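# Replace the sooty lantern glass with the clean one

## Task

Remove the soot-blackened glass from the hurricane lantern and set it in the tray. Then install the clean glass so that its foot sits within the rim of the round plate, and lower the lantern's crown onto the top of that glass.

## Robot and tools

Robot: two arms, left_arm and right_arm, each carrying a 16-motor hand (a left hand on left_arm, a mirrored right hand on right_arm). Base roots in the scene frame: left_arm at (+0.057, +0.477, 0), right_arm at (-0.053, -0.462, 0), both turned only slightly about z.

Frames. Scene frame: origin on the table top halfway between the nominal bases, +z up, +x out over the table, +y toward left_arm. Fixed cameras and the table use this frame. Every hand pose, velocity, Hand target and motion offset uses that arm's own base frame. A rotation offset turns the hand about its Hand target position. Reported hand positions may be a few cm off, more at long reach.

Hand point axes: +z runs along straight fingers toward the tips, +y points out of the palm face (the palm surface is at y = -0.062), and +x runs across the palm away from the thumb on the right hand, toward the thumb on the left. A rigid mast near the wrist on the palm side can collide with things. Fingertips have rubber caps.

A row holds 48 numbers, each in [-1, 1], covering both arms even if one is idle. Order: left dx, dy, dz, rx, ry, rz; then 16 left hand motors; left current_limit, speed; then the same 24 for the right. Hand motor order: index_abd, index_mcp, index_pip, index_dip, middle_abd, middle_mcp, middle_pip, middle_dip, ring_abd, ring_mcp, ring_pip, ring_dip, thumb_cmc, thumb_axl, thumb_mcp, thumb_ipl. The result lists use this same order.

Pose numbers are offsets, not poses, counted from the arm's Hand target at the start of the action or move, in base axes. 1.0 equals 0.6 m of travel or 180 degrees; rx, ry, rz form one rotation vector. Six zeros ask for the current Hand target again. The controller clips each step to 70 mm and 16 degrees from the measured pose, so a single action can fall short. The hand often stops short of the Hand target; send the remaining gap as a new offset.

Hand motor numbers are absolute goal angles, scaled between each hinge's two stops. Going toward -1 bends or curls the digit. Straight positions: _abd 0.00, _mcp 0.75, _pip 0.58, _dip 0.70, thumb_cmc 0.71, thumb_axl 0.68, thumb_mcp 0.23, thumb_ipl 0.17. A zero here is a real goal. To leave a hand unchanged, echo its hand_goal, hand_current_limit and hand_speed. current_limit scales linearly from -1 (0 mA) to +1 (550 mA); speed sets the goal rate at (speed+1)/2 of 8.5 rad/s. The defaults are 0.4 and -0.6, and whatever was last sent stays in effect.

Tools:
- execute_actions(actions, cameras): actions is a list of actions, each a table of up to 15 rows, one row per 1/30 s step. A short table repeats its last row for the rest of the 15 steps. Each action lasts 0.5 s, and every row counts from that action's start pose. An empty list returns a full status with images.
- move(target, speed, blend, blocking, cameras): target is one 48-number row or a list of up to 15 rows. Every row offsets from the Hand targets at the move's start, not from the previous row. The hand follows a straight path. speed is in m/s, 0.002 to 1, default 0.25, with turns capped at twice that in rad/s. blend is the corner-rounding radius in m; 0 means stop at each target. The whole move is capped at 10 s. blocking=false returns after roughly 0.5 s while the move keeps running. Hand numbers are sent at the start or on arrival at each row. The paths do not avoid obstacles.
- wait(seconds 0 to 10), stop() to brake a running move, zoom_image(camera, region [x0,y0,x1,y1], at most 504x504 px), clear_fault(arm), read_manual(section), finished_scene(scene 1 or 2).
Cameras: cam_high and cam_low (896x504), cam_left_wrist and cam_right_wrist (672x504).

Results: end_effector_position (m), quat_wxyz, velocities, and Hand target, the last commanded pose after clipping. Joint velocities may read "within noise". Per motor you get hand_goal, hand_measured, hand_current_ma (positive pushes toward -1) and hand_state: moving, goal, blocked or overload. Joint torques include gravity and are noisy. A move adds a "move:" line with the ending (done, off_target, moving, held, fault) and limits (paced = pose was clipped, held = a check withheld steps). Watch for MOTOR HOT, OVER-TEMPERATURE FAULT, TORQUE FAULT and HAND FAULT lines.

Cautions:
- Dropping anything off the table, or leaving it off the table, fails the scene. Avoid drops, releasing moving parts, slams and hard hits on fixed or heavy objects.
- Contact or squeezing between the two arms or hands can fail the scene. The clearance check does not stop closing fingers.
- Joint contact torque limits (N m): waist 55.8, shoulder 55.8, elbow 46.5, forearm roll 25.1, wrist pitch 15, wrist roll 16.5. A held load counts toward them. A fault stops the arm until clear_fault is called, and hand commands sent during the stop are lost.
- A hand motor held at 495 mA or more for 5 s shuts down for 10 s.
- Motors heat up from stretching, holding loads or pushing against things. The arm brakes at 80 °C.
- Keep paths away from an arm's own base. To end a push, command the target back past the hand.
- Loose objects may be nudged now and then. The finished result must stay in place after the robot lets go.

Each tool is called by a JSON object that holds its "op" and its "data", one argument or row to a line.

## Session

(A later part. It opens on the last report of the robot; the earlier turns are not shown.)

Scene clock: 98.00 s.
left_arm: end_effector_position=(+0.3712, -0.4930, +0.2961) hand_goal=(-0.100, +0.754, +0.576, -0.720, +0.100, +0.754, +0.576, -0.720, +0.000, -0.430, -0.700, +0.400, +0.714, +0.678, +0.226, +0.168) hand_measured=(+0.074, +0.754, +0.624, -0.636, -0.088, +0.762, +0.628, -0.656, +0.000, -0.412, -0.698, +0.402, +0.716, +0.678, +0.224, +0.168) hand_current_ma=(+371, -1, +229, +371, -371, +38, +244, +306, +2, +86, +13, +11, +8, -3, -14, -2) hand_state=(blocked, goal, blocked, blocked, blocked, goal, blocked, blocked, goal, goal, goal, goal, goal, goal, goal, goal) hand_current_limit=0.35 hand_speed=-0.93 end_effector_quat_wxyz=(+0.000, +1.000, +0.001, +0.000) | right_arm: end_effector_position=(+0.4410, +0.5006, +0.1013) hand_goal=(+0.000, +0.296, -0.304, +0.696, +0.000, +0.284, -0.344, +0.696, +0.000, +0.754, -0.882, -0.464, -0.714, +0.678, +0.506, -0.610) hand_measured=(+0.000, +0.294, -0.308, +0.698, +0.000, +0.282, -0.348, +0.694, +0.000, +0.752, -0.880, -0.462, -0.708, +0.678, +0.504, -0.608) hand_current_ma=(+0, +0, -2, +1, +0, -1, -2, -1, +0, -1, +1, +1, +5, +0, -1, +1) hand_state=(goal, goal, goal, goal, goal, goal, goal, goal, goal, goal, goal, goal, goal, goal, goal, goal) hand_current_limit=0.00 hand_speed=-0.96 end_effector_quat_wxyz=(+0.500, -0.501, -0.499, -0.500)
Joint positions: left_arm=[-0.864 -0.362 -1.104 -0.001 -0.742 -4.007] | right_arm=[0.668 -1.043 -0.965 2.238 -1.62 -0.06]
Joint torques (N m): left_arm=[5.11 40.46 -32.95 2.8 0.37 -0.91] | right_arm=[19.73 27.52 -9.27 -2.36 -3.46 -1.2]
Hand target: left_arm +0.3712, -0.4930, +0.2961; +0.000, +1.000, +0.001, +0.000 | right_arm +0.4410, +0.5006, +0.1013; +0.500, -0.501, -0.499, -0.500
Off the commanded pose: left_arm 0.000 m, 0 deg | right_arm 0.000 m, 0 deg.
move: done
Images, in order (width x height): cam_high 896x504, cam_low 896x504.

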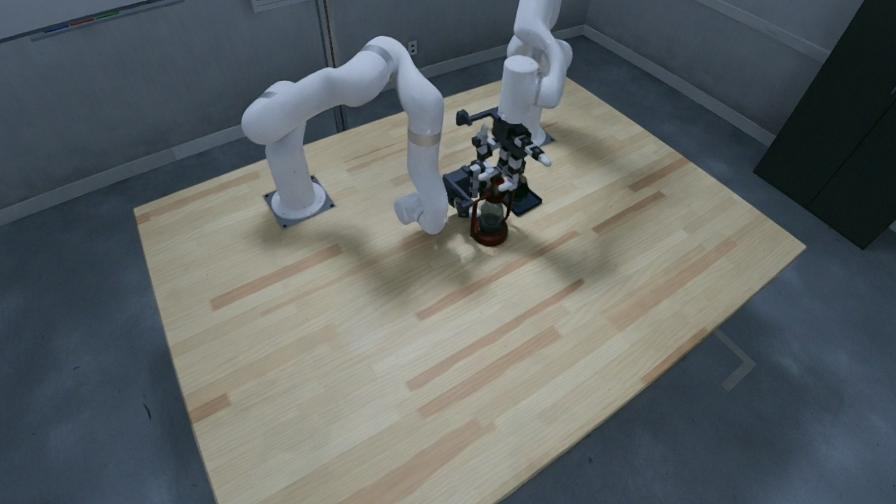

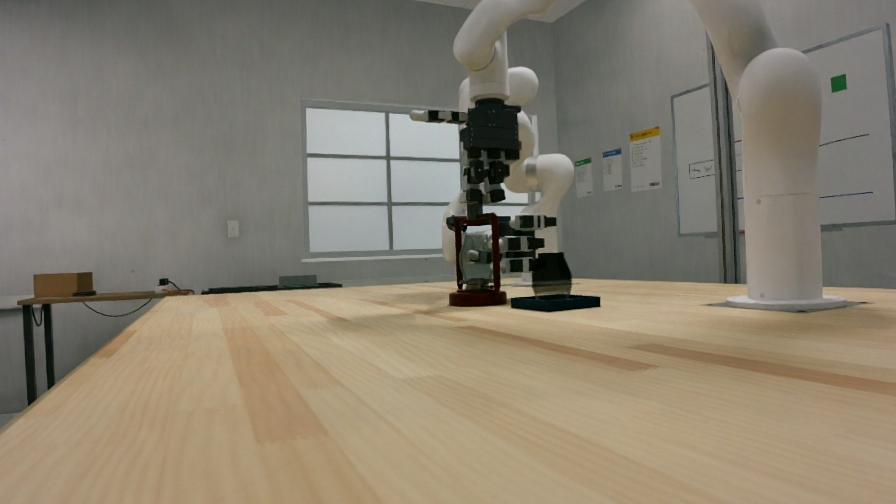

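{"op": "move", "data": {
  "target": [
    [0,0,0,0,0,0,-0.1,0.754,0.576,-0.72,0.1,0.754,0.576,-0.72,0,-0.43,-0.7,0.4,0.714,0.678,0.226,0.168,0.35,-0.93,0,0,0,0,0,0,0,0.30,-0.27,0.696,0,0.295,-0.29,0.696,0,0.754,-0.883,-0.464,-0.714,0.678,0.58,-0.66,0,-0.94],
    [0,0,0,0,0,0,-0.1,0.754,0.576,-0.72,0.1,0.754,0.576,-0.72,0,-0.43,-0.7,0.4,0.714,0.678,0.226,0.168,0.35,-0.93,0,0,0,0,0,0,0,0.315,-0.226,0.696,0,0.315,-0.226,0.696,0,0.754,-0.883,-0.464,-0.714,0.678,0.666,-0.73,0,-0.9],
    [0,0,0,0,0,0,-0.1,0.754,0.576,-0.72,0.1,0.754,0.576,-0.72,0,-0.43,-0.7,0.4,0.714,0.678,0.226,0.168,0.35,-0.93,-0.033,0,0,0,0,0,0,0.315,-0.226,0.696,0,0.315,-0.226,0.696,0,0.754,-0.883,-0.464,-0.714,0.678,0.666,-0.73,0,-0.9]
  ],
  "speed": 0.025,
  "cameras": ["cam_low","cam_high","cam_right_wrist"]
}}

{"op": "zoom_image", "data": {
  "camera": "cam_low",
  "region": [450, 210, 510, 310]
}}

{"op": "zoom_image", "data": {
  "camera": "cam_high",
  "region": [460, 190, 520, 250]
}}

Scene clock: 101.43 s.
left_arm: end_effector_position=(+0.3712, -0.4930, +0.2961) hand_goal=(-0.100, +0.754, +0.576, -0.720, +0.100, +0.754, +0.576, -0.720, +0.000, -0.430, -0.700, +0.400, +0.714, +0.678, +0.226, +0.168) hand_measured=(+0.074, +0.754, +0.624, -0.636, -0.088, +0.762, +0.628, -0.656, +0.000, -0.412, -0.698, +0.402, +0.716, +0.678, +0.224, +0.168) hand_current_ma=(+371, -1, +229, +371, -371, +38, +244, +306, +2, +86, +13, +11, +8, -3, -14, -2) hand_state=(blocked, goal, blocked, blocked, blocked, goal, blocked, blocked, goal, goal, goal, goal, goal, goal, goal, goal) hand_current_limit=0.35 hand_speed=-0.93 end_effector_quat_wxyz=(+0.000, +1.000, +0.001, +0.000) | right_arm: end_effector_position=(+0.4212, +0.5006, +0.1013) hand_goal=(+0.000, +0.316, -0.226, +0.696, +0.000, +0.316, -0.226, +0.696, +0.000, +0.754, -0.882, -0.464, -0.714, +0.678, +0.666, -0.730) hand_measured=(+0.000, +0.314, -0.230, +0.698, +0.000, +0.314, -0.228, +0.694, +0.000, +0.752, -0.880, -0.462, -0.708, +0.678, +0.664, -0.728) hand_current_ma=(+0, -1, -2, +1, +0, -1, -2, -1, +0, -1, +1, +1, +5, +0, -1, +1) hand_state=(goal, goal, goal, goal, goal, goal, goal, goal, goal, goal, goal, goal, goal, goal, goal, goal) hand_current_limit=0.00 hand_speed=-0.90 end_effector_quat_wxyz=(+0.500, -0.501, -0.499, -0.500)
Joint positions: left_arm=[-0.864 -0.362 -1.104 -0.001 -0.742 -4.007] | right_arm=[0.696 -1.033 -0.924 2.265 -1.641 -0.082]
Joint torques (N m): left_arm=[4.97 40.66 -33.12 2.91 0.47 -0.9] | right_arm=[17.18 54.24 -3.58 3.31 -4.82 -1.83]
Hand target: left_arm +0.3712, -0.4930, +0.2961; +0.000, +1.000, +0.001, +0.000 | right_arm +0.4212, +0.5006, +0.1013; +0.500, -0.501, -0.499, -0.500
Off the commanded pose: left_arm 0.000 m, 0 deg | right_arm 0.000 m, 0 deg.
move: done
Images, in order (width x height): cam_high 896x504, cam_low 896x504, cam_right_wrist 672x504.

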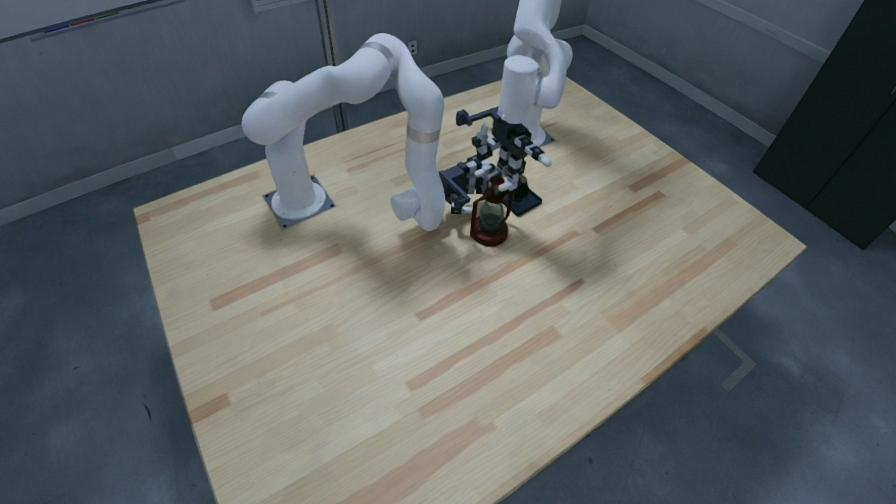

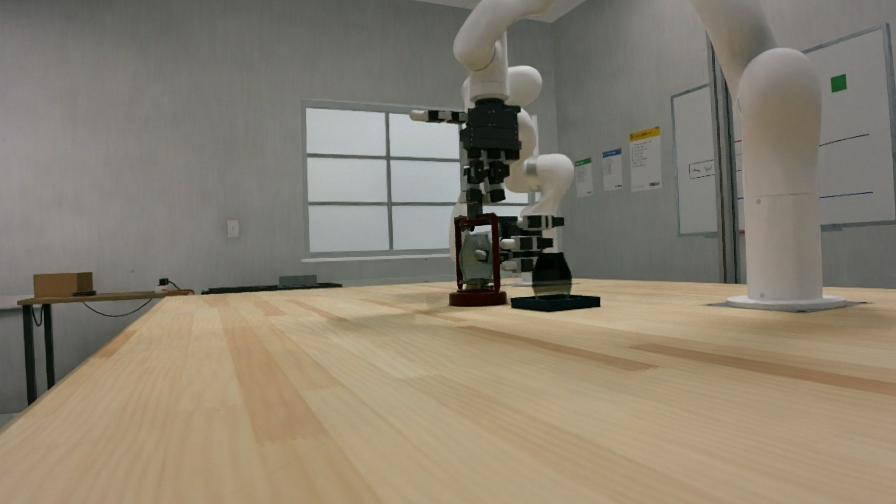

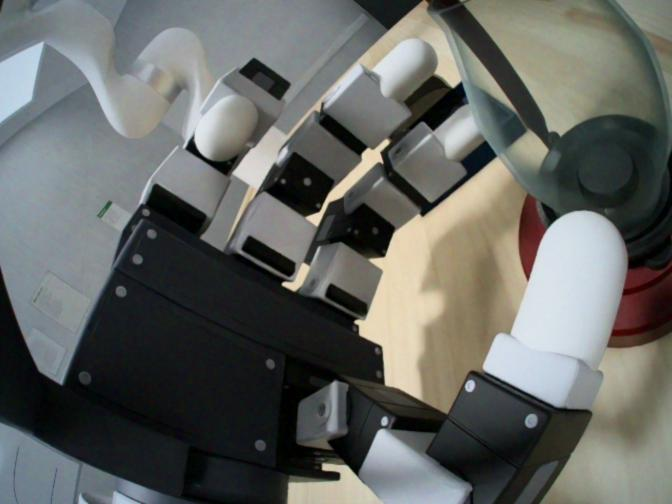

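Scaled by 5.040 from the camera's 896x504 image, which has a finer 1280x720 frame.

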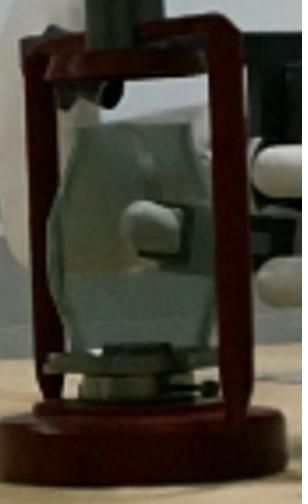

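Scaled by 8.400 from the camera's 896x504 image, which has a finer 1280x720 frame.

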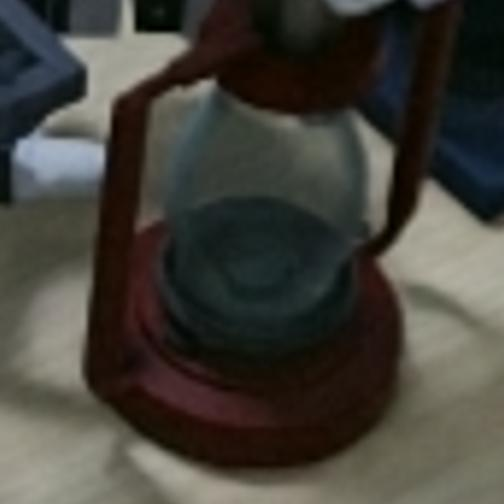

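{"op": "move", "data": {
  "target": [
    [0,0,0,0,0,0,-0.1,0.754,0.576,-0.72,0.1,0.754,0.576,-0.72,0,-0.43,-0.7,0.4,0.714,0.678,0.226,0.168,0.35,-0.93,-0.0995,0,0,0,0,0,0,0.315,-0.226,0.696,0,0.315,-0.226,0.696,0,0.754,-0.883,-0.464,-0.714,0.678,0.666,-0.73,0,-0.9],
    [0,0,0,0,0,0,-0.1,0.754,0.576,-0.72,0.1,0.754,0.576,-0.72,0,-0.43,-0.7,0.4,0.714,0.678,0.226,0.168,0.35,-0.93,-0.0995,-0.25,0.1,0,0,0,0,0.315,-0.226,0.696,0,0.315,-0.226,0.696,0,0.754,-0.883,-0.464,-0.714,0.678,0.666,-0.73,0,-0.9]
  ],
  "speed": [0.04,0.12],
  "cameras": ["cam_low","cam_high","cam_left_wrist"]
}}

{"op": "zoom_image", "data": {
  "camera": "cam_low",
  "region": [450, 190, 530, 310]
}}

{"op": "zoom_image", "data": {
  "camera": "cam_high",
  "region": [450, 160, 530, 250]
}}

{"op": "zoom_image", "data": {
  "camera": "cam_left_wrist",
  "region": [200, 0, 480, 250]
}}

Scene clock: 105.07 s.
left_arm: end_effector_position=(+0.3712, -0.4930, +0.2961) hand_goal=(-0.100, +0.754, +0.576, -0.720, +0.100, +0.754, +0.576, -0.720, +0.000, -0.430, -0.700, +0.400, +0.714, +0.678, +0.226, +0.168) hand_measured=(+0.074, +0.754, +0.624, -0.636, -0.088, +0.762, +0.628, -0.656, +0.000, -0.412, -0.698, +0.402, +0.716, +0.678, +0.224, +0.168) hand_current_ma=(+371, -1, +229, +371, -371, +38, +244, +306, +2, +86, +13, +11, +8, -3, -14, -2) hand_state=(blocked, goal, blocked, blocked, blocked, goal, blocked, blocked, goal, goal, goal, goal, goal, goal, goal, goal) hand_current_limit=0.35 hand_speed=-0.93 end_effector_quat_wxyz=(+0.000, +1.000, +0.001, +0.000) | right_arm: end_effector_position=(+0.3615, +0.3506, +0.1613) hand_goal=(+0.000, +0.316, -0.226, +0.696, +0.000, +0.316, -0.226, +0.696, +0.000, +0.754, -0.882, -0.464, -0.714, +0.678, +0.666, -0.730) hand_measured=(+0.000, +0.314, -0.228, +0.698, +0.000, +0.314, -0.228, +0.694, +0.000, +0.752, -0.880, -0.462, -0.708, +0.678, +0.664, -0.728) hand_current_ma=(+0, -1, -1, +1, +0, -1, -1, -1, +0, -1, +1, +1, +5, +0, -1, +1) hand_state=(goal, goal, goal, goal, goal, goal, goal, goal, goal, goal, goal, goal, goal, goal, goal, goal) hand_current_limit=0.00 hand_speed=-0.90 end_effector_quat_wxyz=(+0.500, -0.501, -0.499, -0.500)
Joint positions: left_arm=[-0.864 -0.362 -1.104 -0.001 -0.742 -4.007] | right_arm=[0.442 -0.803 -0.52 1.998 -1.691 -0.255]
Joint torques (N m): left_arm=[3.79 39.17 -32.93 2.6 0.39 -0.91] | right_arm=[-18.67 48.43 -1.04 -2.64 0.45 -1.74]
Hand target: left_arm +0.3712, -0.4930, +0.2961; +0.000, +1.000, +0.001, +0.000 | right_arm +0.3615, +0.3506, +0.1613; +0.500, -0.501, -0.499, -0.500
Off the commanded pose: left_arm 0.000 m, 0 deg | right_arm 0.000 m, 0 deg.
move: done
Images, in order (width x height): cam_high 896x504, cam_low 896x504, cam_left_wrist 672x504.

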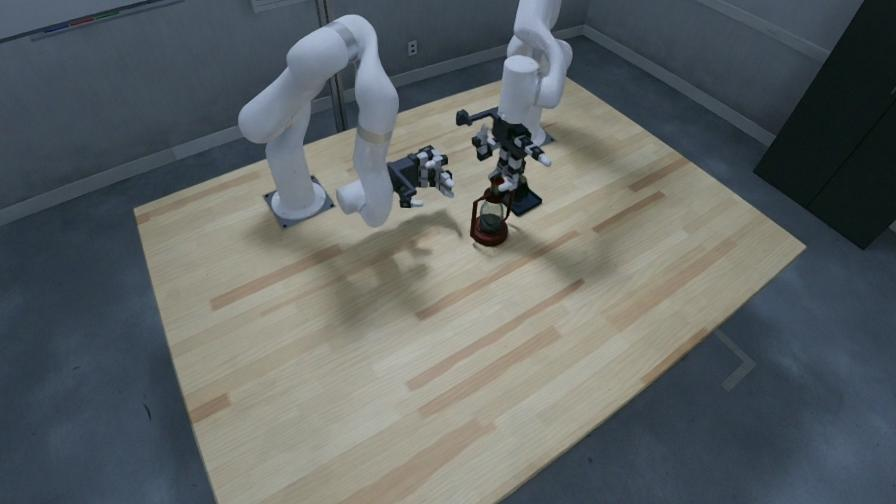

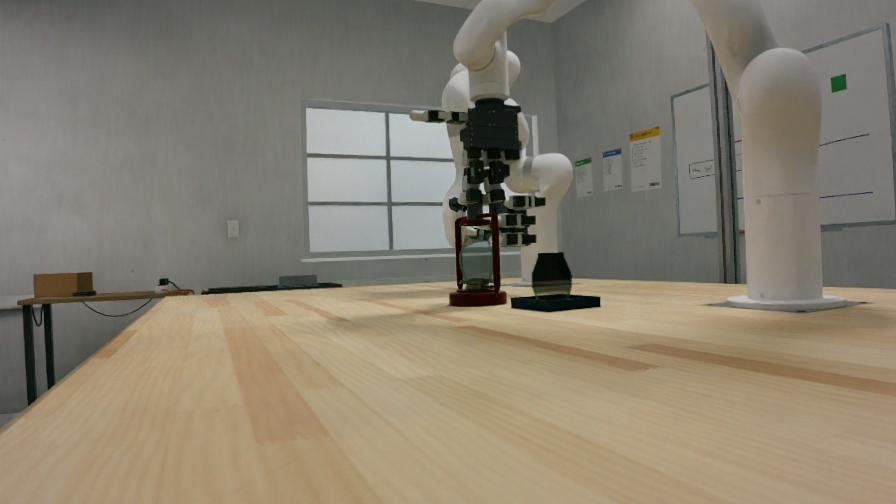

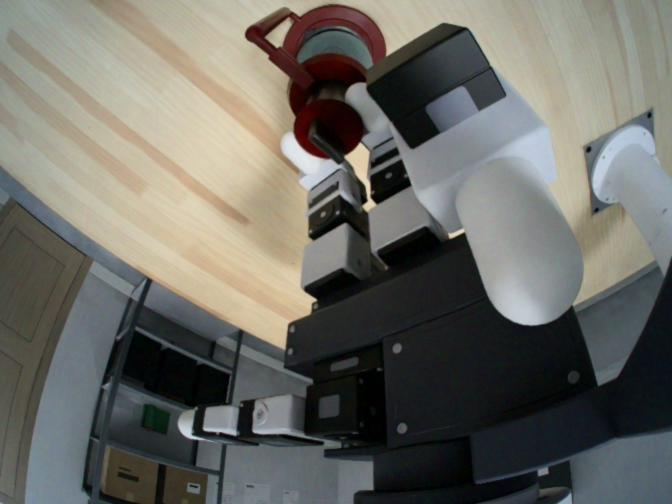

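Scaled by 4.200 from the camera's 896x504 image, which has a finer 1280x720 frame.

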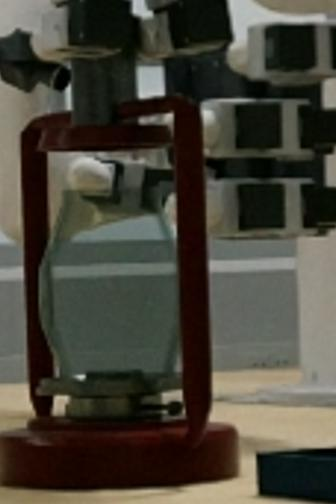

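Scaled by 5.600 from the camera's 896x504 image, which has a finer 1280x720 frame.

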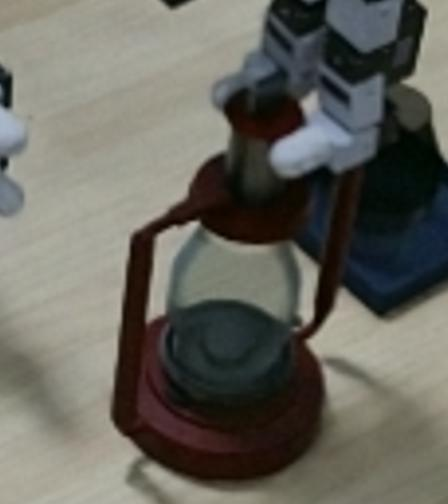

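Scaled by 1.800 from the camera's 672x504 image, which has a finer 960x720 frame.

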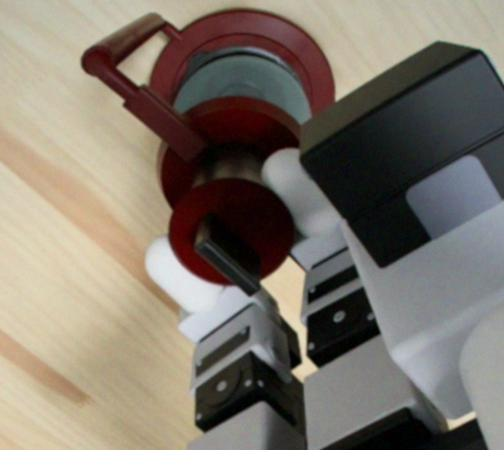

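{"op": "move", "data": {
  "target": [
    [0,0,-0.0167,0,0,0,-0.1,0.754,0.576,-0.72,0.1,0.754,0.576,-0.72,0,-0.43,-0.7,0.4,0.714,0.678,0.226,0.168,0.35,-0.93,0,0,0,0,0,0,0,0.315,-0.226,0.696,0,0.315,-0.226,0.696,0,0.754,-0.883,-0.464,-0.714,0.678,0.666,-0.73,0,-0.9]
  ],
  "speed": 0.012,
  "cameras": ["cam_low","cam_high"]
}}

{"op": "zoom_image", "data": {
  "camera": "cam_low",
  "region": [450, 190, 530, 310]
}}

{"op": "zoom_image", "data": {
  "camera": "cam_high",
  "region": [450, 160, 530, 250]
}}

Scene clock: 106.33 s.
left_arm: end_effector_position=(+0.3712, -0.4930, +0.2861) hand_goal=(-0.100, +0.754, +0.576, -0.720, +0.100, +0.754, +0.576, -0.720, +0.000, -0.430, -0.700, +0.400, +0.714, +0.678, +0.226, +0.168) hand_measured=(+0.074, +0.754, +0.624, -0.636, -0.088, +0.762, +0.628, -0.656, +0.000, -0.412, -0.698, +0.402, +0.716, +0.678, +0.224, +0.168) hand_current_ma=(+371, +2, +230, +371, -371, +41, +245, +306, +2, +86, +13, +11, +8, -3, -14, -2) hand_state=(blocked, goal, blocked, blocked, blocked, goal, blocked, blocked, goal, goal, goal, goal, goal, goal, goal, goal) hand_current_limit=0.35 hand_speed=-0.93 end_effector_quat_wxyz=(+0.000, +1.000, +0.001, +0.000) | right_arm: end_effector_position=(+0.3615, +0.3506, +0.1613) hand_goal=(+0.000, +0.316, -0.226, +0.696, +0.000, +0.316, -0.226, +0.696, +0.000, +0.754, -0.882, -0.464, -0.714, +0.678, +0.666, -0.730) hand_measured=(+0.000, +0.314, -0.228, +0.698, +0.000, +0.314, -0.228, +0.694, +0.000, +0.752, -0.880, -0.462, -0.708, +0.678, +0.664, -0.728) hand_current_ma=(+0, -1, -1, +1, +0, -1, -1, -1, +0, -1, +1, +1, +5, +0, -1, +1) hand_state=(goal, goal, goal, goal, goal, goal, goal, goal, goal, goal, goal, goal, goal, goal, goal, goal) hand_current_limit=0.00 hand_speed=-0.90 end_effector_quat_wxyz=(+0.500, -0.501, -0.499, -0.500)
Joint positions: left_arm=[-0.864 -0.374 -1.095 -0.001 -0.721 -4.007] | right_arm=[0.442 -0.803 -0.52 1.998 -1.691 -0.255]
Joint torques (N m): left_arm=[4.49 23.66 -18.68 2.32 1.1 -0.67] | right_arm=[-15.99 47.4 -1.2 -3.34 0.43 -1.54]
Hand target: left_arm +0.3712, -0.4930, +0.2861; +0.000, +1.000, +0.001, +0.000 | right_arm +0.3615, +0.3506, +0.1613; +0.500, -0.501, -0.499, -0.500
Off the commanded pose: left_arm 0.000 m, 0 deg | right_arm 0.000 m, 0 deg.
move: done
Images, in order (width x height): cam_high 896x504, cam_low 896x504.

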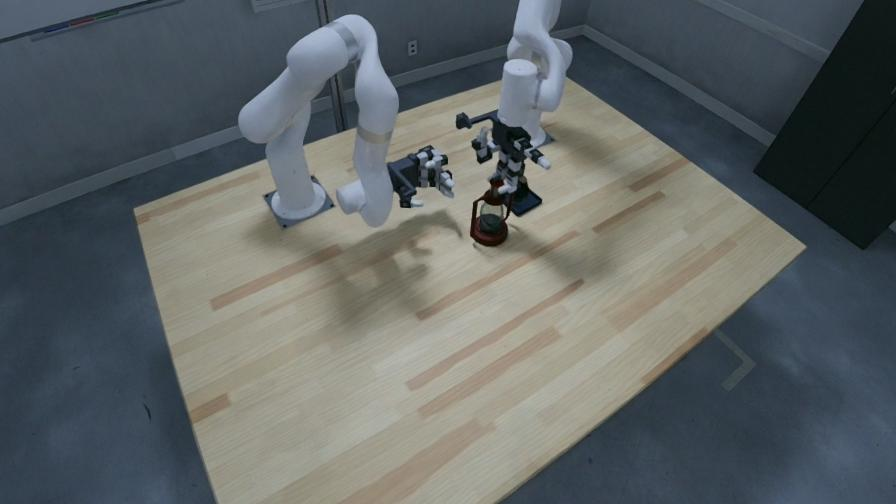

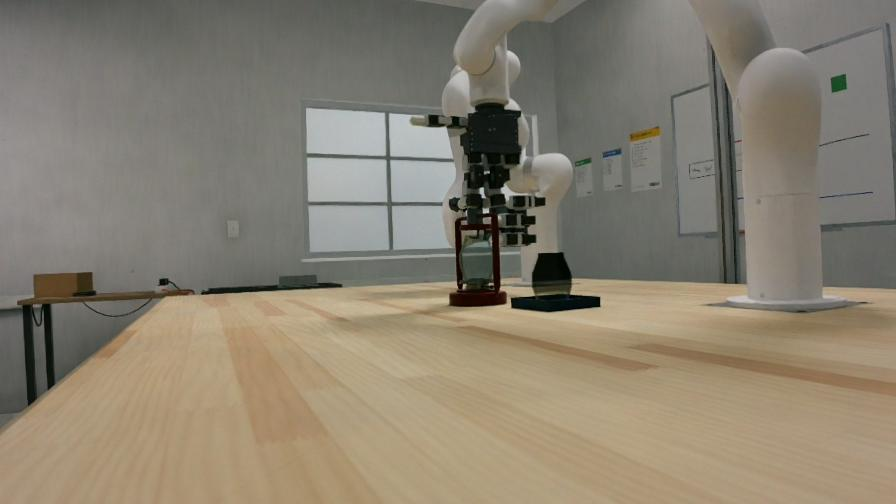

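Scaled by 4.200 from the camera's 896x504 image, which has a finer 1280x720 frame.

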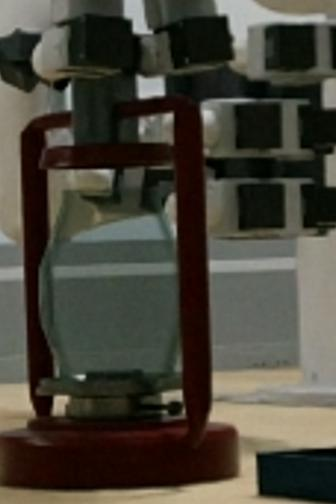

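Scaled by 5.600 from the camera's 896x504 image, which has a finer 1280x720 frame.

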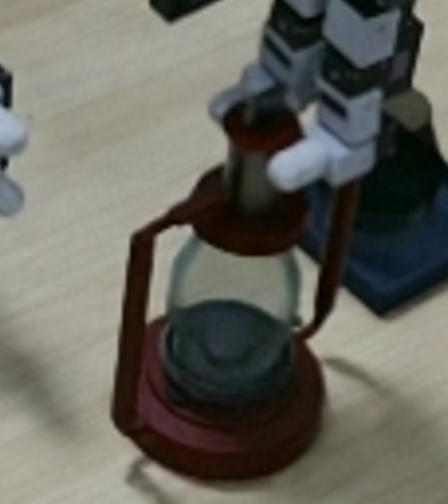

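{"op": "move", "data": {
  "target": [
    [0,0,-0.0133,0,0,0,-0.1,0.754,0.576,-0.72,0.1,0.754,0.576,-0.72,0,-0.43,-0.7,0.4,0.714,0.678,0.226,0.168,0.35,-0.93,0,0,0,0,0,0,0,0.315,-0.226,0.696,0,0.315,-0.226,0.696,0,0.754,-0.883,-0.464,-0.714,0.678,0.666,-0.73,0,-0.9]
  ],
  "speed": 0.012,
  "cameras": ["cam_low","cam_high"]
}}

{"op": "zoom_image", "data": {
  "camera": "cam_low",
  "region": [450, 190, 530, 310]
}}

{"op": "zoom_image", "data": {
  "camera": "cam_high",
  "region": [450, 160, 530, 250]
}}

Scene clock: 107.40 s.
left_arm: end_effector_position=(+0.3712, -0.4930, +0.2781) hand_goal=(-0.100, +0.754, +0.576, -0.720, +0.100, +0.754, +0.576, -0.720, +0.000, -0.430, -0.700, +0.400, +0.714, +0.678, +0.226, +0.168) hand_measured=(+0.074, +0.754, +0.624, -0.638, -0.088, +0.762, +0.628, -0.656, +0.000, -0.412, -0.698, +0.402, +0.716, +0.678, +0.224, +0.168) hand_current_ma=(+371, +1, +230, +371, -371, +40, +245, +306, +2, +86, +13, +11, +8, -3, -14, -2) hand_state=(blocked, goal, blocked, blocked, blocked, goal, blocked, blocked, goal, goal, goal, goal, goal, goal, goal, goal) hand_current_limit=0.35 hand_speed=-0.93 end_effector_quat_wxyz=(+0.000, +1.000, +0.001, +0.000) | right_arm: end_effector_position=(+0.3615, +0.3506, +0.1613) hand_goal=(+0.000, +0.316, -0.226, +0.696, +0.000, +0.316, -0.226, +0.696, +0.000, +0.754, -0.882, -0.464, -0.714, +0.678, +0.666, -0.730) hand_measured=(+0.000, +0.314, -0.228, +0.698, +0.000, +0.314, -0.228, +0.694, +0.000, +0.752, -0.880, -0.462, -0.708, +0.678, +0.664, -0.728) hand_current_ma=(+0, -1, -1, +1, +0, -1, -1, -1, +0, -1, +1, +1, +5, +0, -1, +1) hand_state=(goal, goal, goal, goal, goal, goal, goal, goal, goal, goal, goal, goal, goal, goal, goal, goal) hand_current_limit=0.00 hand_speed=-0.90 end_effector_quat_wxyz=(+0.500, -0.501, -0.499, -0.500)
Joint positions: left_arm=[-0.864 -0.385 -1.089 -0.001 -0.705 -4.007] | right_arm=[0.442 -0.803 -0.52 1.998 -1.691 -0.255]
Joint torques (N m): left_arm=[4.11 22.79 -17.85 1.2 1.12 -0.09] | right_arm=[-17.47 45.65 -1.32 -2.87 0.16 -1.3]
Hand target: left_arm +0.3712, -0.4930, +0.2781; +0.000, +1.000, +0.001, +0.000 | right_arm +0.3615, +0.3506, +0.1613; +0.500, -0.501, -0.499, -0.500
Off the commanded pose: left_arm 0.000 m, 0 deg | right_arm 0.000 m, 0 deg.
move: done
Images, in order (width x height): cam_high 896x504, cam_low 896x504.

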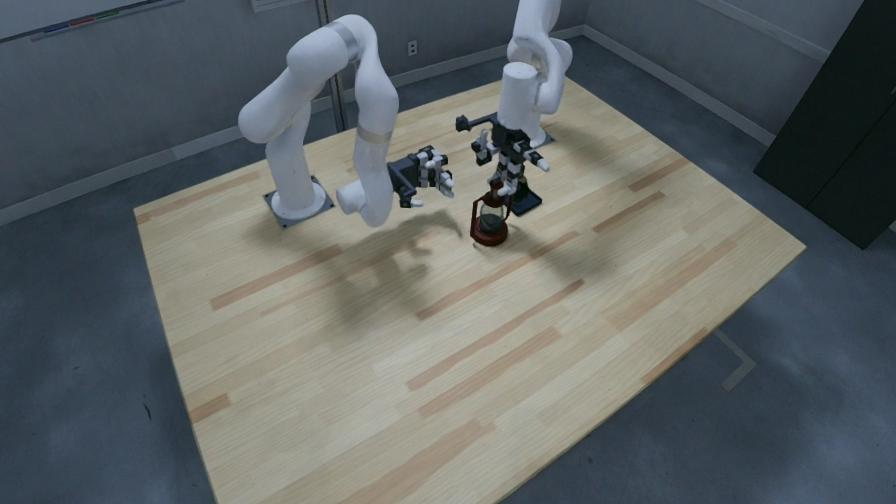

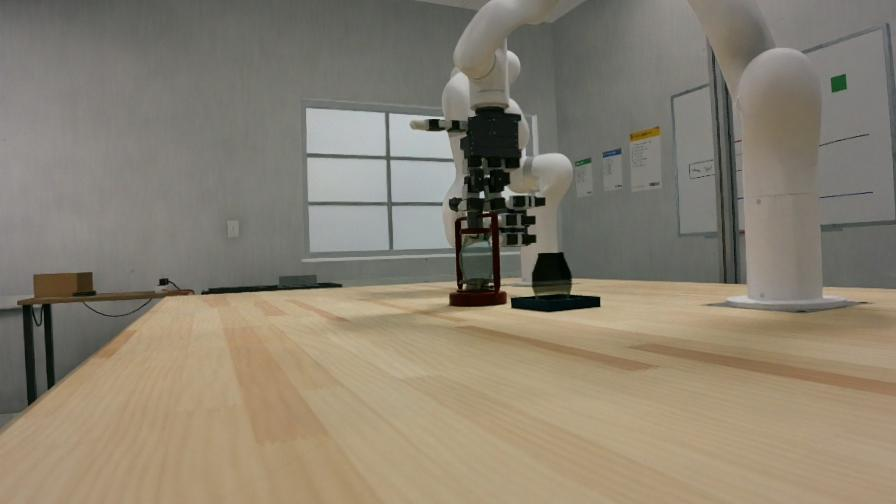

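Scaled by 4.200 from the camera's 896x504 image, which has a finer 1280x720 frame.

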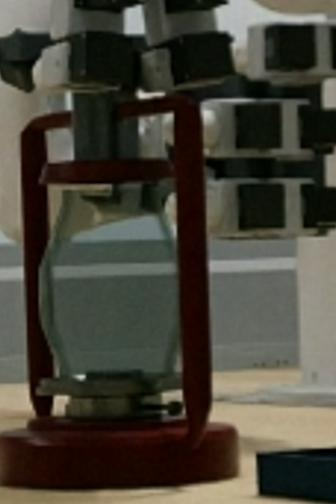

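Scaled by 5.600 from the camera's 896x504 image, which has a finer 1280x720 frame.

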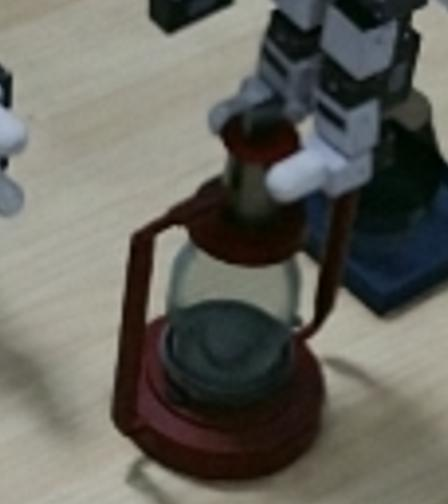

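{"op": "move", "data": {
  "target": [
    [0,0,-0.0083,0,0,0,-0.1,0.754,0.576,-0.72,0.1,0.754,0.576,-0.72,0,-0.43,-0.7,0.4,0.714,0.678,0.226,0.168,0.3,-0.93,0,0,0,0,0,0,0,0.315,-0.226,0.696,0,0.315,-0.226,0.696,0,0.754,-0.883,-0.464,-0.714,0.678,0.666,-0.73,0,-0.9]
  ],
  "speed": 0.01,
  "cameras": ["cam_low","cam_high"]
}}

{"op": "zoom_image", "data": {
  "camera": "cam_low",
  "region": [450, 190, 530, 310]
}}

{"op": "zoom_image", "data": {
  "camera": "cam_high",
  "region": [450, 160, 530, 250]
}}

Scene clock: 108.33 s.
left_arm: end_effector_position=(+0.3712, -0.4930, +0.2731) hand_goal=(-0.100, +0.754, +0.576, -0.720, +0.100, +0.754, +0.576, -0.720, +0.000, -0.430, -0.700, +0.400, +0.714, +0.678, +0.226, +0.168) hand_measured=(+0.074, +0.754, +0.624, -0.638, -0.088, +0.762, +0.628, -0.656, +0.000, -0.412, -0.698, +0.402, +0.716, +0.678, +0.224, +0.168) hand_current_ma=(+357, +1, +230, +357, -357, +40, +245, +305, +2, +86, +13, +11, +8, -3, -14, -2) hand_state=(blocked, goal, blocked, blocked, blocked, goal, blocked, blocked, goal, goal, goal, goal, goal, goal, goal, goal) hand_current_limit=0.30 hand_speed=-0.93 end_effector_quat_wxyz=(+0.000, +1.000, +0.001, +0.000) | right_arm: end_effector_position=(+0.3615, +0.3506, +0.1613) hand_goal=(+0.000, +0.316, -0.226, +0.696, +0.000, +0.316, -0.226, +0.696, +0.000, +0.754, -0.882, -0.464, -0.714, +0.678, +0.666, -0.730) hand_measured=(+0.000, +0.314, -0.228, +0.698, +0.000, +0.314, -0.228, +0.694, +0.000, +0.752, -0.880, -0.462, -0.708, +0.678, +0.664, -0.728) hand_current_ma=(+0, -1, -1, +1, +0, -1, -1, -1, +0, -1, +1, +1, +5, +0, -1, +1) hand_state=(goal, goal, goal, goal, goal, goal, goal, goal, goal, goal, goal, goal, goal, goal, goal, goal) hand_current_limit=0.00 hand_speed=-0.90 end_effector_quat_wxyz=(+0.500, -0.501, -0.499, -0.500)
Joint positions: left_arm=[-0.864 -0.391 -1.085 -0.001 -0.694 -4.007] | right_arm=[0.442 -0.803 -0.52 1.998 -1.691 -0.255]
Joint torques (N m): left_arm=[4.47 22.43 -17.18 -0.03 1.15 0.27] | right_arm=[-16.56 47.86 -0.54 -3.23 0.34 -1.28]
Hand target: left_arm +0.3712, -0.4930, +0.2731; +0.000, +1.000, +0.001, +0.000 | right_arm +0.3615, +0.3506, +0.1613; +0.500, -0.501, -0.499, -0.500
Off the commanded pose: left_arm 0.000 m, 0 deg | right_arm 0.000 m, 0 deg.
move: done
Images, in order (width x height): cam_high 896x504, cam_low 896x504.

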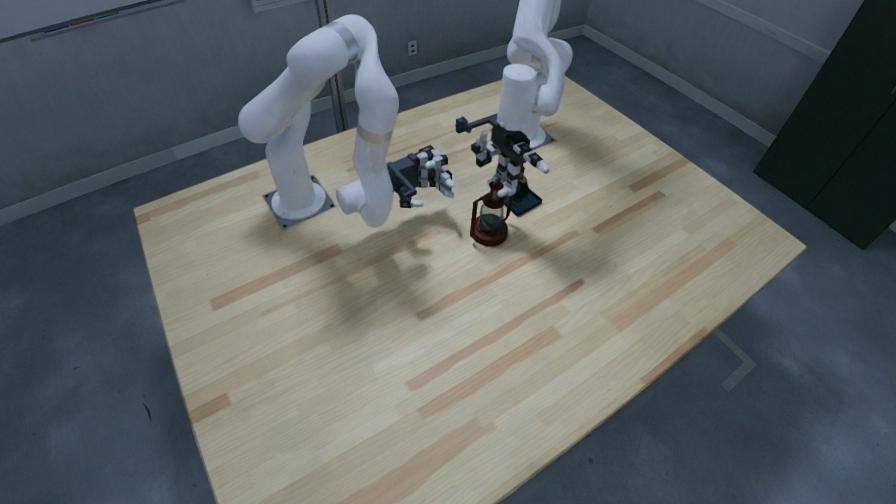

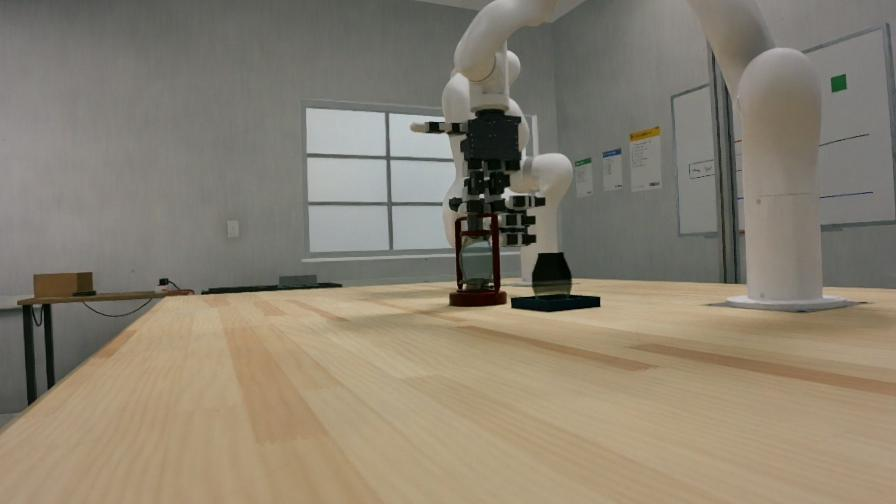

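Scaled by 4.200 from the camera's 896x504 image, which has a finer 1280x720 frame.

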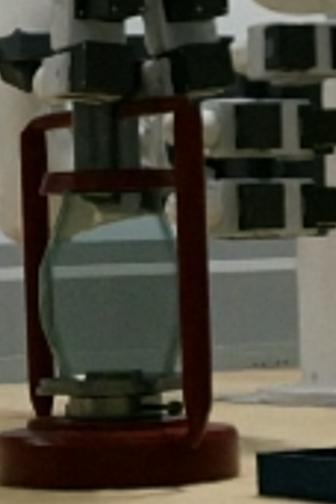

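Scaled by 5.600 from the camera's 896x504 image, which has a finer 1280x720 frame.

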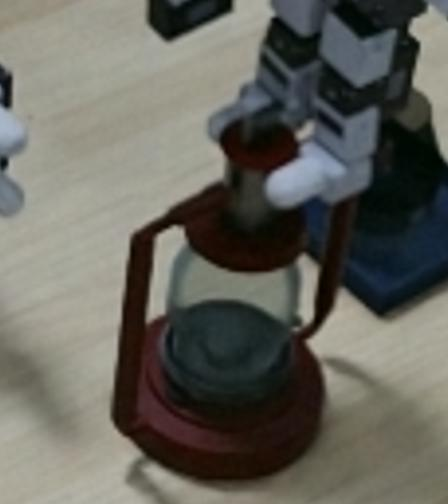

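{"op": "move", "data": {
  "target": [
    [0,0,-0.0067,0,0,0,-0.1,0.754,0.576,-0.72,0.1,0.754,0.576,-0.72,0,-0.43,-0.7,0.4,0.714,0.678,0.226,0.168,0.25,-0.93,0,0,0,0,0,0,0,0.315,-0.226,0.696,0,0.315,-0.226,0.696,0,0.754,-0.883,-0.464,-0.714,0.678,0.666,-0.73,0,-0.9]
  ],
  "speed": 0.01,
  "cameras": ["cam_low","cam_high"]
}}

{"op": "zoom_image", "data": {
  "camera": "cam_low",
  "region": [450, 190, 530, 310]
}}

{"op": "zoom_image", "data": {
  "camera": "cam_high",
  "region": [450, 160, 530, 250]
}}

Scene clock: 111.17 s.
left_arm: end_effector_position=(+0.3712, -0.4930, +0.2691) hand_goal=(-0.100, +0.754, +0.576, -0.720, +0.100, +0.754, +0.576, -0.720, +0.000, -0.430, -0.700, +0.400, +0.714, +0.678, +0.226, +0.168) hand_measured=(+0.074, +0.754, +0.624, -0.642, -0.088, +0.762, +0.628, -0.658, +0.000, -0.412, -0.698, +0.402, +0.716, +0.678, +0.224, +0.168) hand_current_ma=(+344, +1, +228, +344, -344, +38, +245, +292, +2, +86, +13, +11, +8, -3, -14, -2) hand_state=(blocked, goal, blocked, blocked, blocked, goal, blocked, blocked, goal, goal, goal, goal, goal, goal, goal, goal) hand_current_limit=0.25 hand_speed=-0.93 end_effector_quat_wxyz=(+0.000, +1.000, +0.001, +0.000) | right_arm: end_effector_position=(+0.3615, +0.3506, +0.1613) hand_goal=(+0.000, +0.316, -0.226, +0.696, +0.000, +0.316, -0.226, +0.696, +0.000, +0.754, -0.882, -0.464, -0.714, +0.678, +0.666, -0.730) hand_measured=(+0.000, +0.314, -0.228, +0.698, +0.000, +0.314, -0.228, +0.694, +0.000, +0.752, -0.880, -0.462, -0.708, +0.678, +0.664, -0.728) hand_current_ma=(+0, -1, -1, +1, +0, -1, -1, -1, +0, -1, +1, +1, +5, +0, -1, +1) hand_state=(goal, goal, goal, goal, goal, goal, goal, goal, goal, goal, goal, goal, goal, goal, goal, goal) hand_current_limit=0.00 hand_speed=-0.90 end_effector_quat_wxyz=(+0.500, -0.501, -0.499, -0.500)
Joint positions: left_arm=[-0.864 -0.396 -1.082 -0.001 -0.686 -4.007] | right_arm=[0.442 -0.803 -0.52 1.998 -1.691 -0.255]
Joint torques (N m): left_arm=[4.43 22.35 -16.84 -0.13 1.13 0.41] | right_arm=[-15 47.48 -0.69 -2.9 0.27 -0.87]
Hand target: left_arm +0.3712, -0.4930, +0.2691; +0.000, +1.000, +0.001, +0.000 | right_arm +0.3615, +0.3506, +0.1613; +0.500, -0.501, -0.499, -0.500
Off the commanded pose: left_arm 0.000 m, 0 deg | right_arm 0.000 m, 0 deg.
move: done
Images, in order (width x height): cam_high 896x504, cam_low 896x504.

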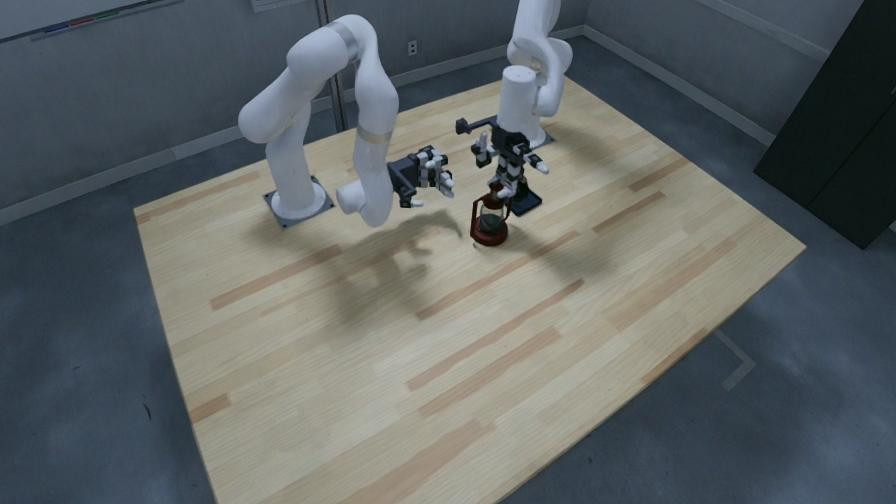

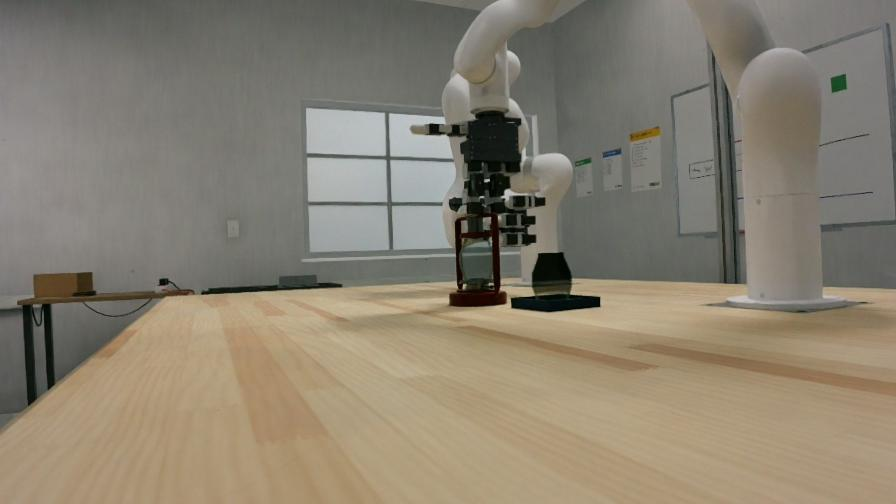

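Scaled by 4.200 from the camera's 896x504 image, which has a finer 1280x720 frame.

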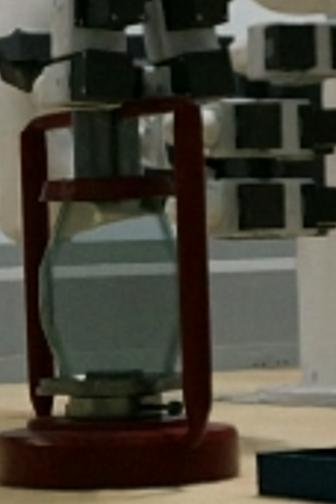

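Scaled by 5.600 from the camera's 896x504 image, which has a finer 1280x720 frame.

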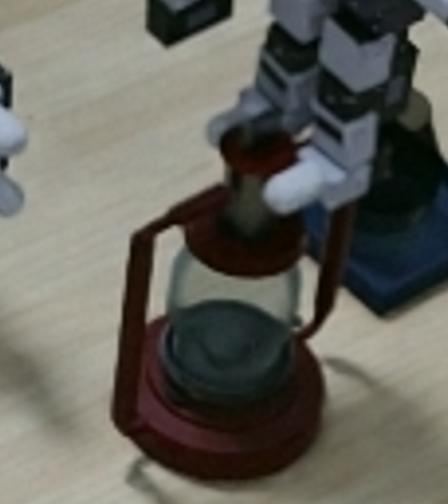

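{"op": "move", "data": {
  "target": [
    [0,0,-0.0067,0,0,0,-0.1,0.754,0.576,-0.72,0.1,0.754,0.576,-0.72,0,-0.43,-0.7,0.4,0.714,0.678,0.226,0.168,0.2,-0.93,0,0,0,0,0,0,0,0.315,-0.226,0.696,0,0.315,-0.226,0.696,0,0.754,-0.883,-0.464,-0.714,0.678,0.666,-0.73,0,-0.9]
  ],
  "speed": 0.01,
  "cameras": ["cam_low","cam_high"]
}}

{"op": "zoom_image", "data": {
  "camera": "cam_low",
  "region": [450, 190, 530, 310]
}}

{"op": "zoom_image", "data": {
  "camera": "cam_high",
  "region": [450, 160, 530, 250]
}}

Scene clock: 112.10 s.
left_arm: end_effector_position=(+0.3712, -0.4930, +0.2651) hand_goal=(-0.100, +0.754, +0.576, -0.720, +0.100, +0.754, +0.576, -0.720, +0.000, -0.430, -0.700, +0.400, +0.714, +0.678, +0.226, +0.168) hand_measured=(+0.074, +0.756, +0.612, -0.680, -0.088, +0.764, +0.614, -0.690, +0.000, -0.412, -0.698, +0.402, +0.716, +0.678, +0.224, +0.168) hand_current_ma=(+330, +10, +167, +186, -330, +45, +179, +138, +2, +86, +13, +11, +8, -3, -14, -2) hand_state=(blocked, goal, blocked, blocked, blocked, goal, blocked, blocked, goal, goal, goal, goal, goal, goal, goal, goal) hand_current_limit=0.20 hand_speed=-0.93 end_effector_quat_wxyz=(+0.000, +1.000, +0.001, +0.000) | right_arm: end_effector_position=(+0.3615, +0.3506, +0.1613) hand_goal=(+0.000, +0.316, -0.226, +0.696, +0.000, +0.316, -0.226, +0.696, +0.000, +0.754, -0.882, -0.464, -0.714, +0.678, +0.666, -0.730) hand_measured=(+0.000, +0.314, -0.228, +0.698, +0.000, +0.314, -0.228, +0.694, +0.000, +0.752, -0.880, -0.462, -0.708, +0.678, +0.664, -0.728) hand_current_ma=(+0, -1, -1, +1, +0, -1, -1, -1, +0, -1, +1, +1, +5, +0, -1, +1) hand_state=(goal, goal, goal, goal, goal, goal, goal, goal, goal, goal, goal, goal, goal, goal, goal, goal) hand_current_limit=0.00 hand_speed=-0.90 end_effector_quat_wxyz=(+0.500, -0.501, -0.499, -0.500)
Joint positions: left_arm=[-0.864 -0.402 -1.08 -0.001 -0.678 -4.007] | right_arm=[0.442 -0.803 -0.52 1.998 -1.691 -0.255]
Joint torques (N m): left_arm=[4.23 20.45 -14.63 -0.46 1.16 0.43] | right_arm=[-18.27 47.86 -0.56 -2.57 0.12 -0.95]
Hand target: left_arm +0.3712, -0.4930, +0.2651; +0.000, +1.000, +0.001, +0.000 | right_arm +0.3615, +0.3506, +0.1613; +0.500, -0.501, -0.499, -0.500
Off the commanded pose: left_arm 0.000 m, 0 deg | right_arm 0.000 m, 0 deg.
move: done
Images, in order (width x height): cam_high 896x504, cam_low 896x504.

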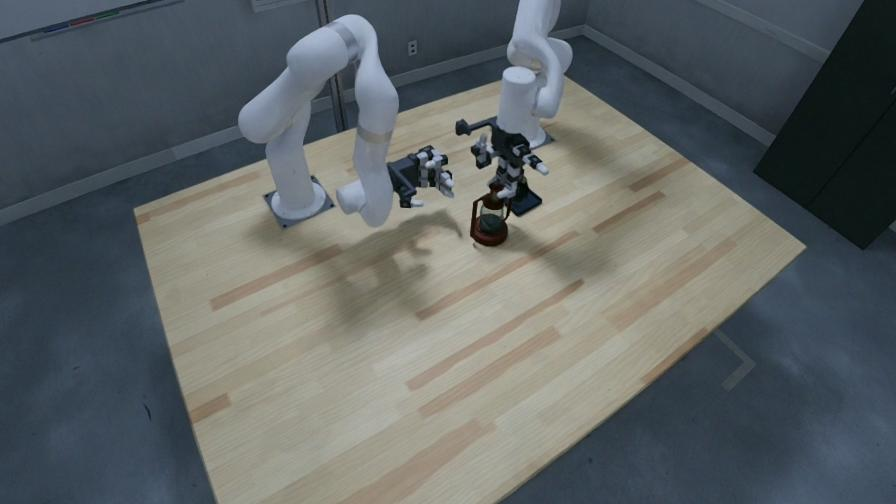

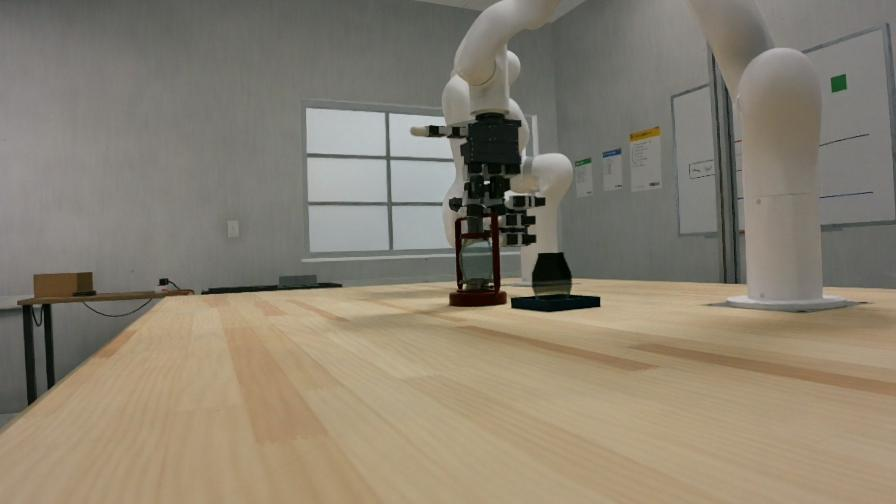

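Scaled by 4.200 from the camera's 896x504 image, which has a finer 1280x720 frame.

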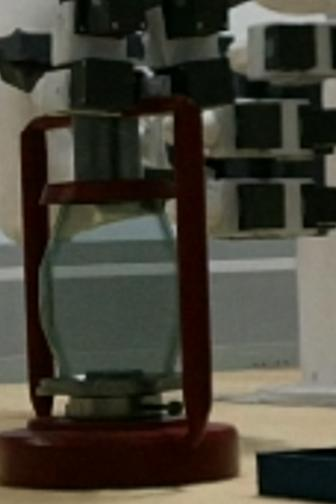

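Scaled by 5.600 from the camera's 896x504 image, which has a finer 1280x720 frame.

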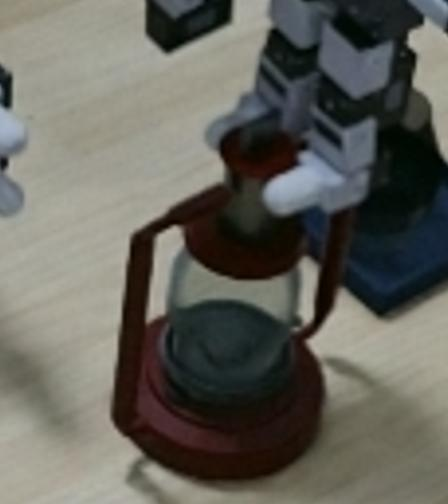

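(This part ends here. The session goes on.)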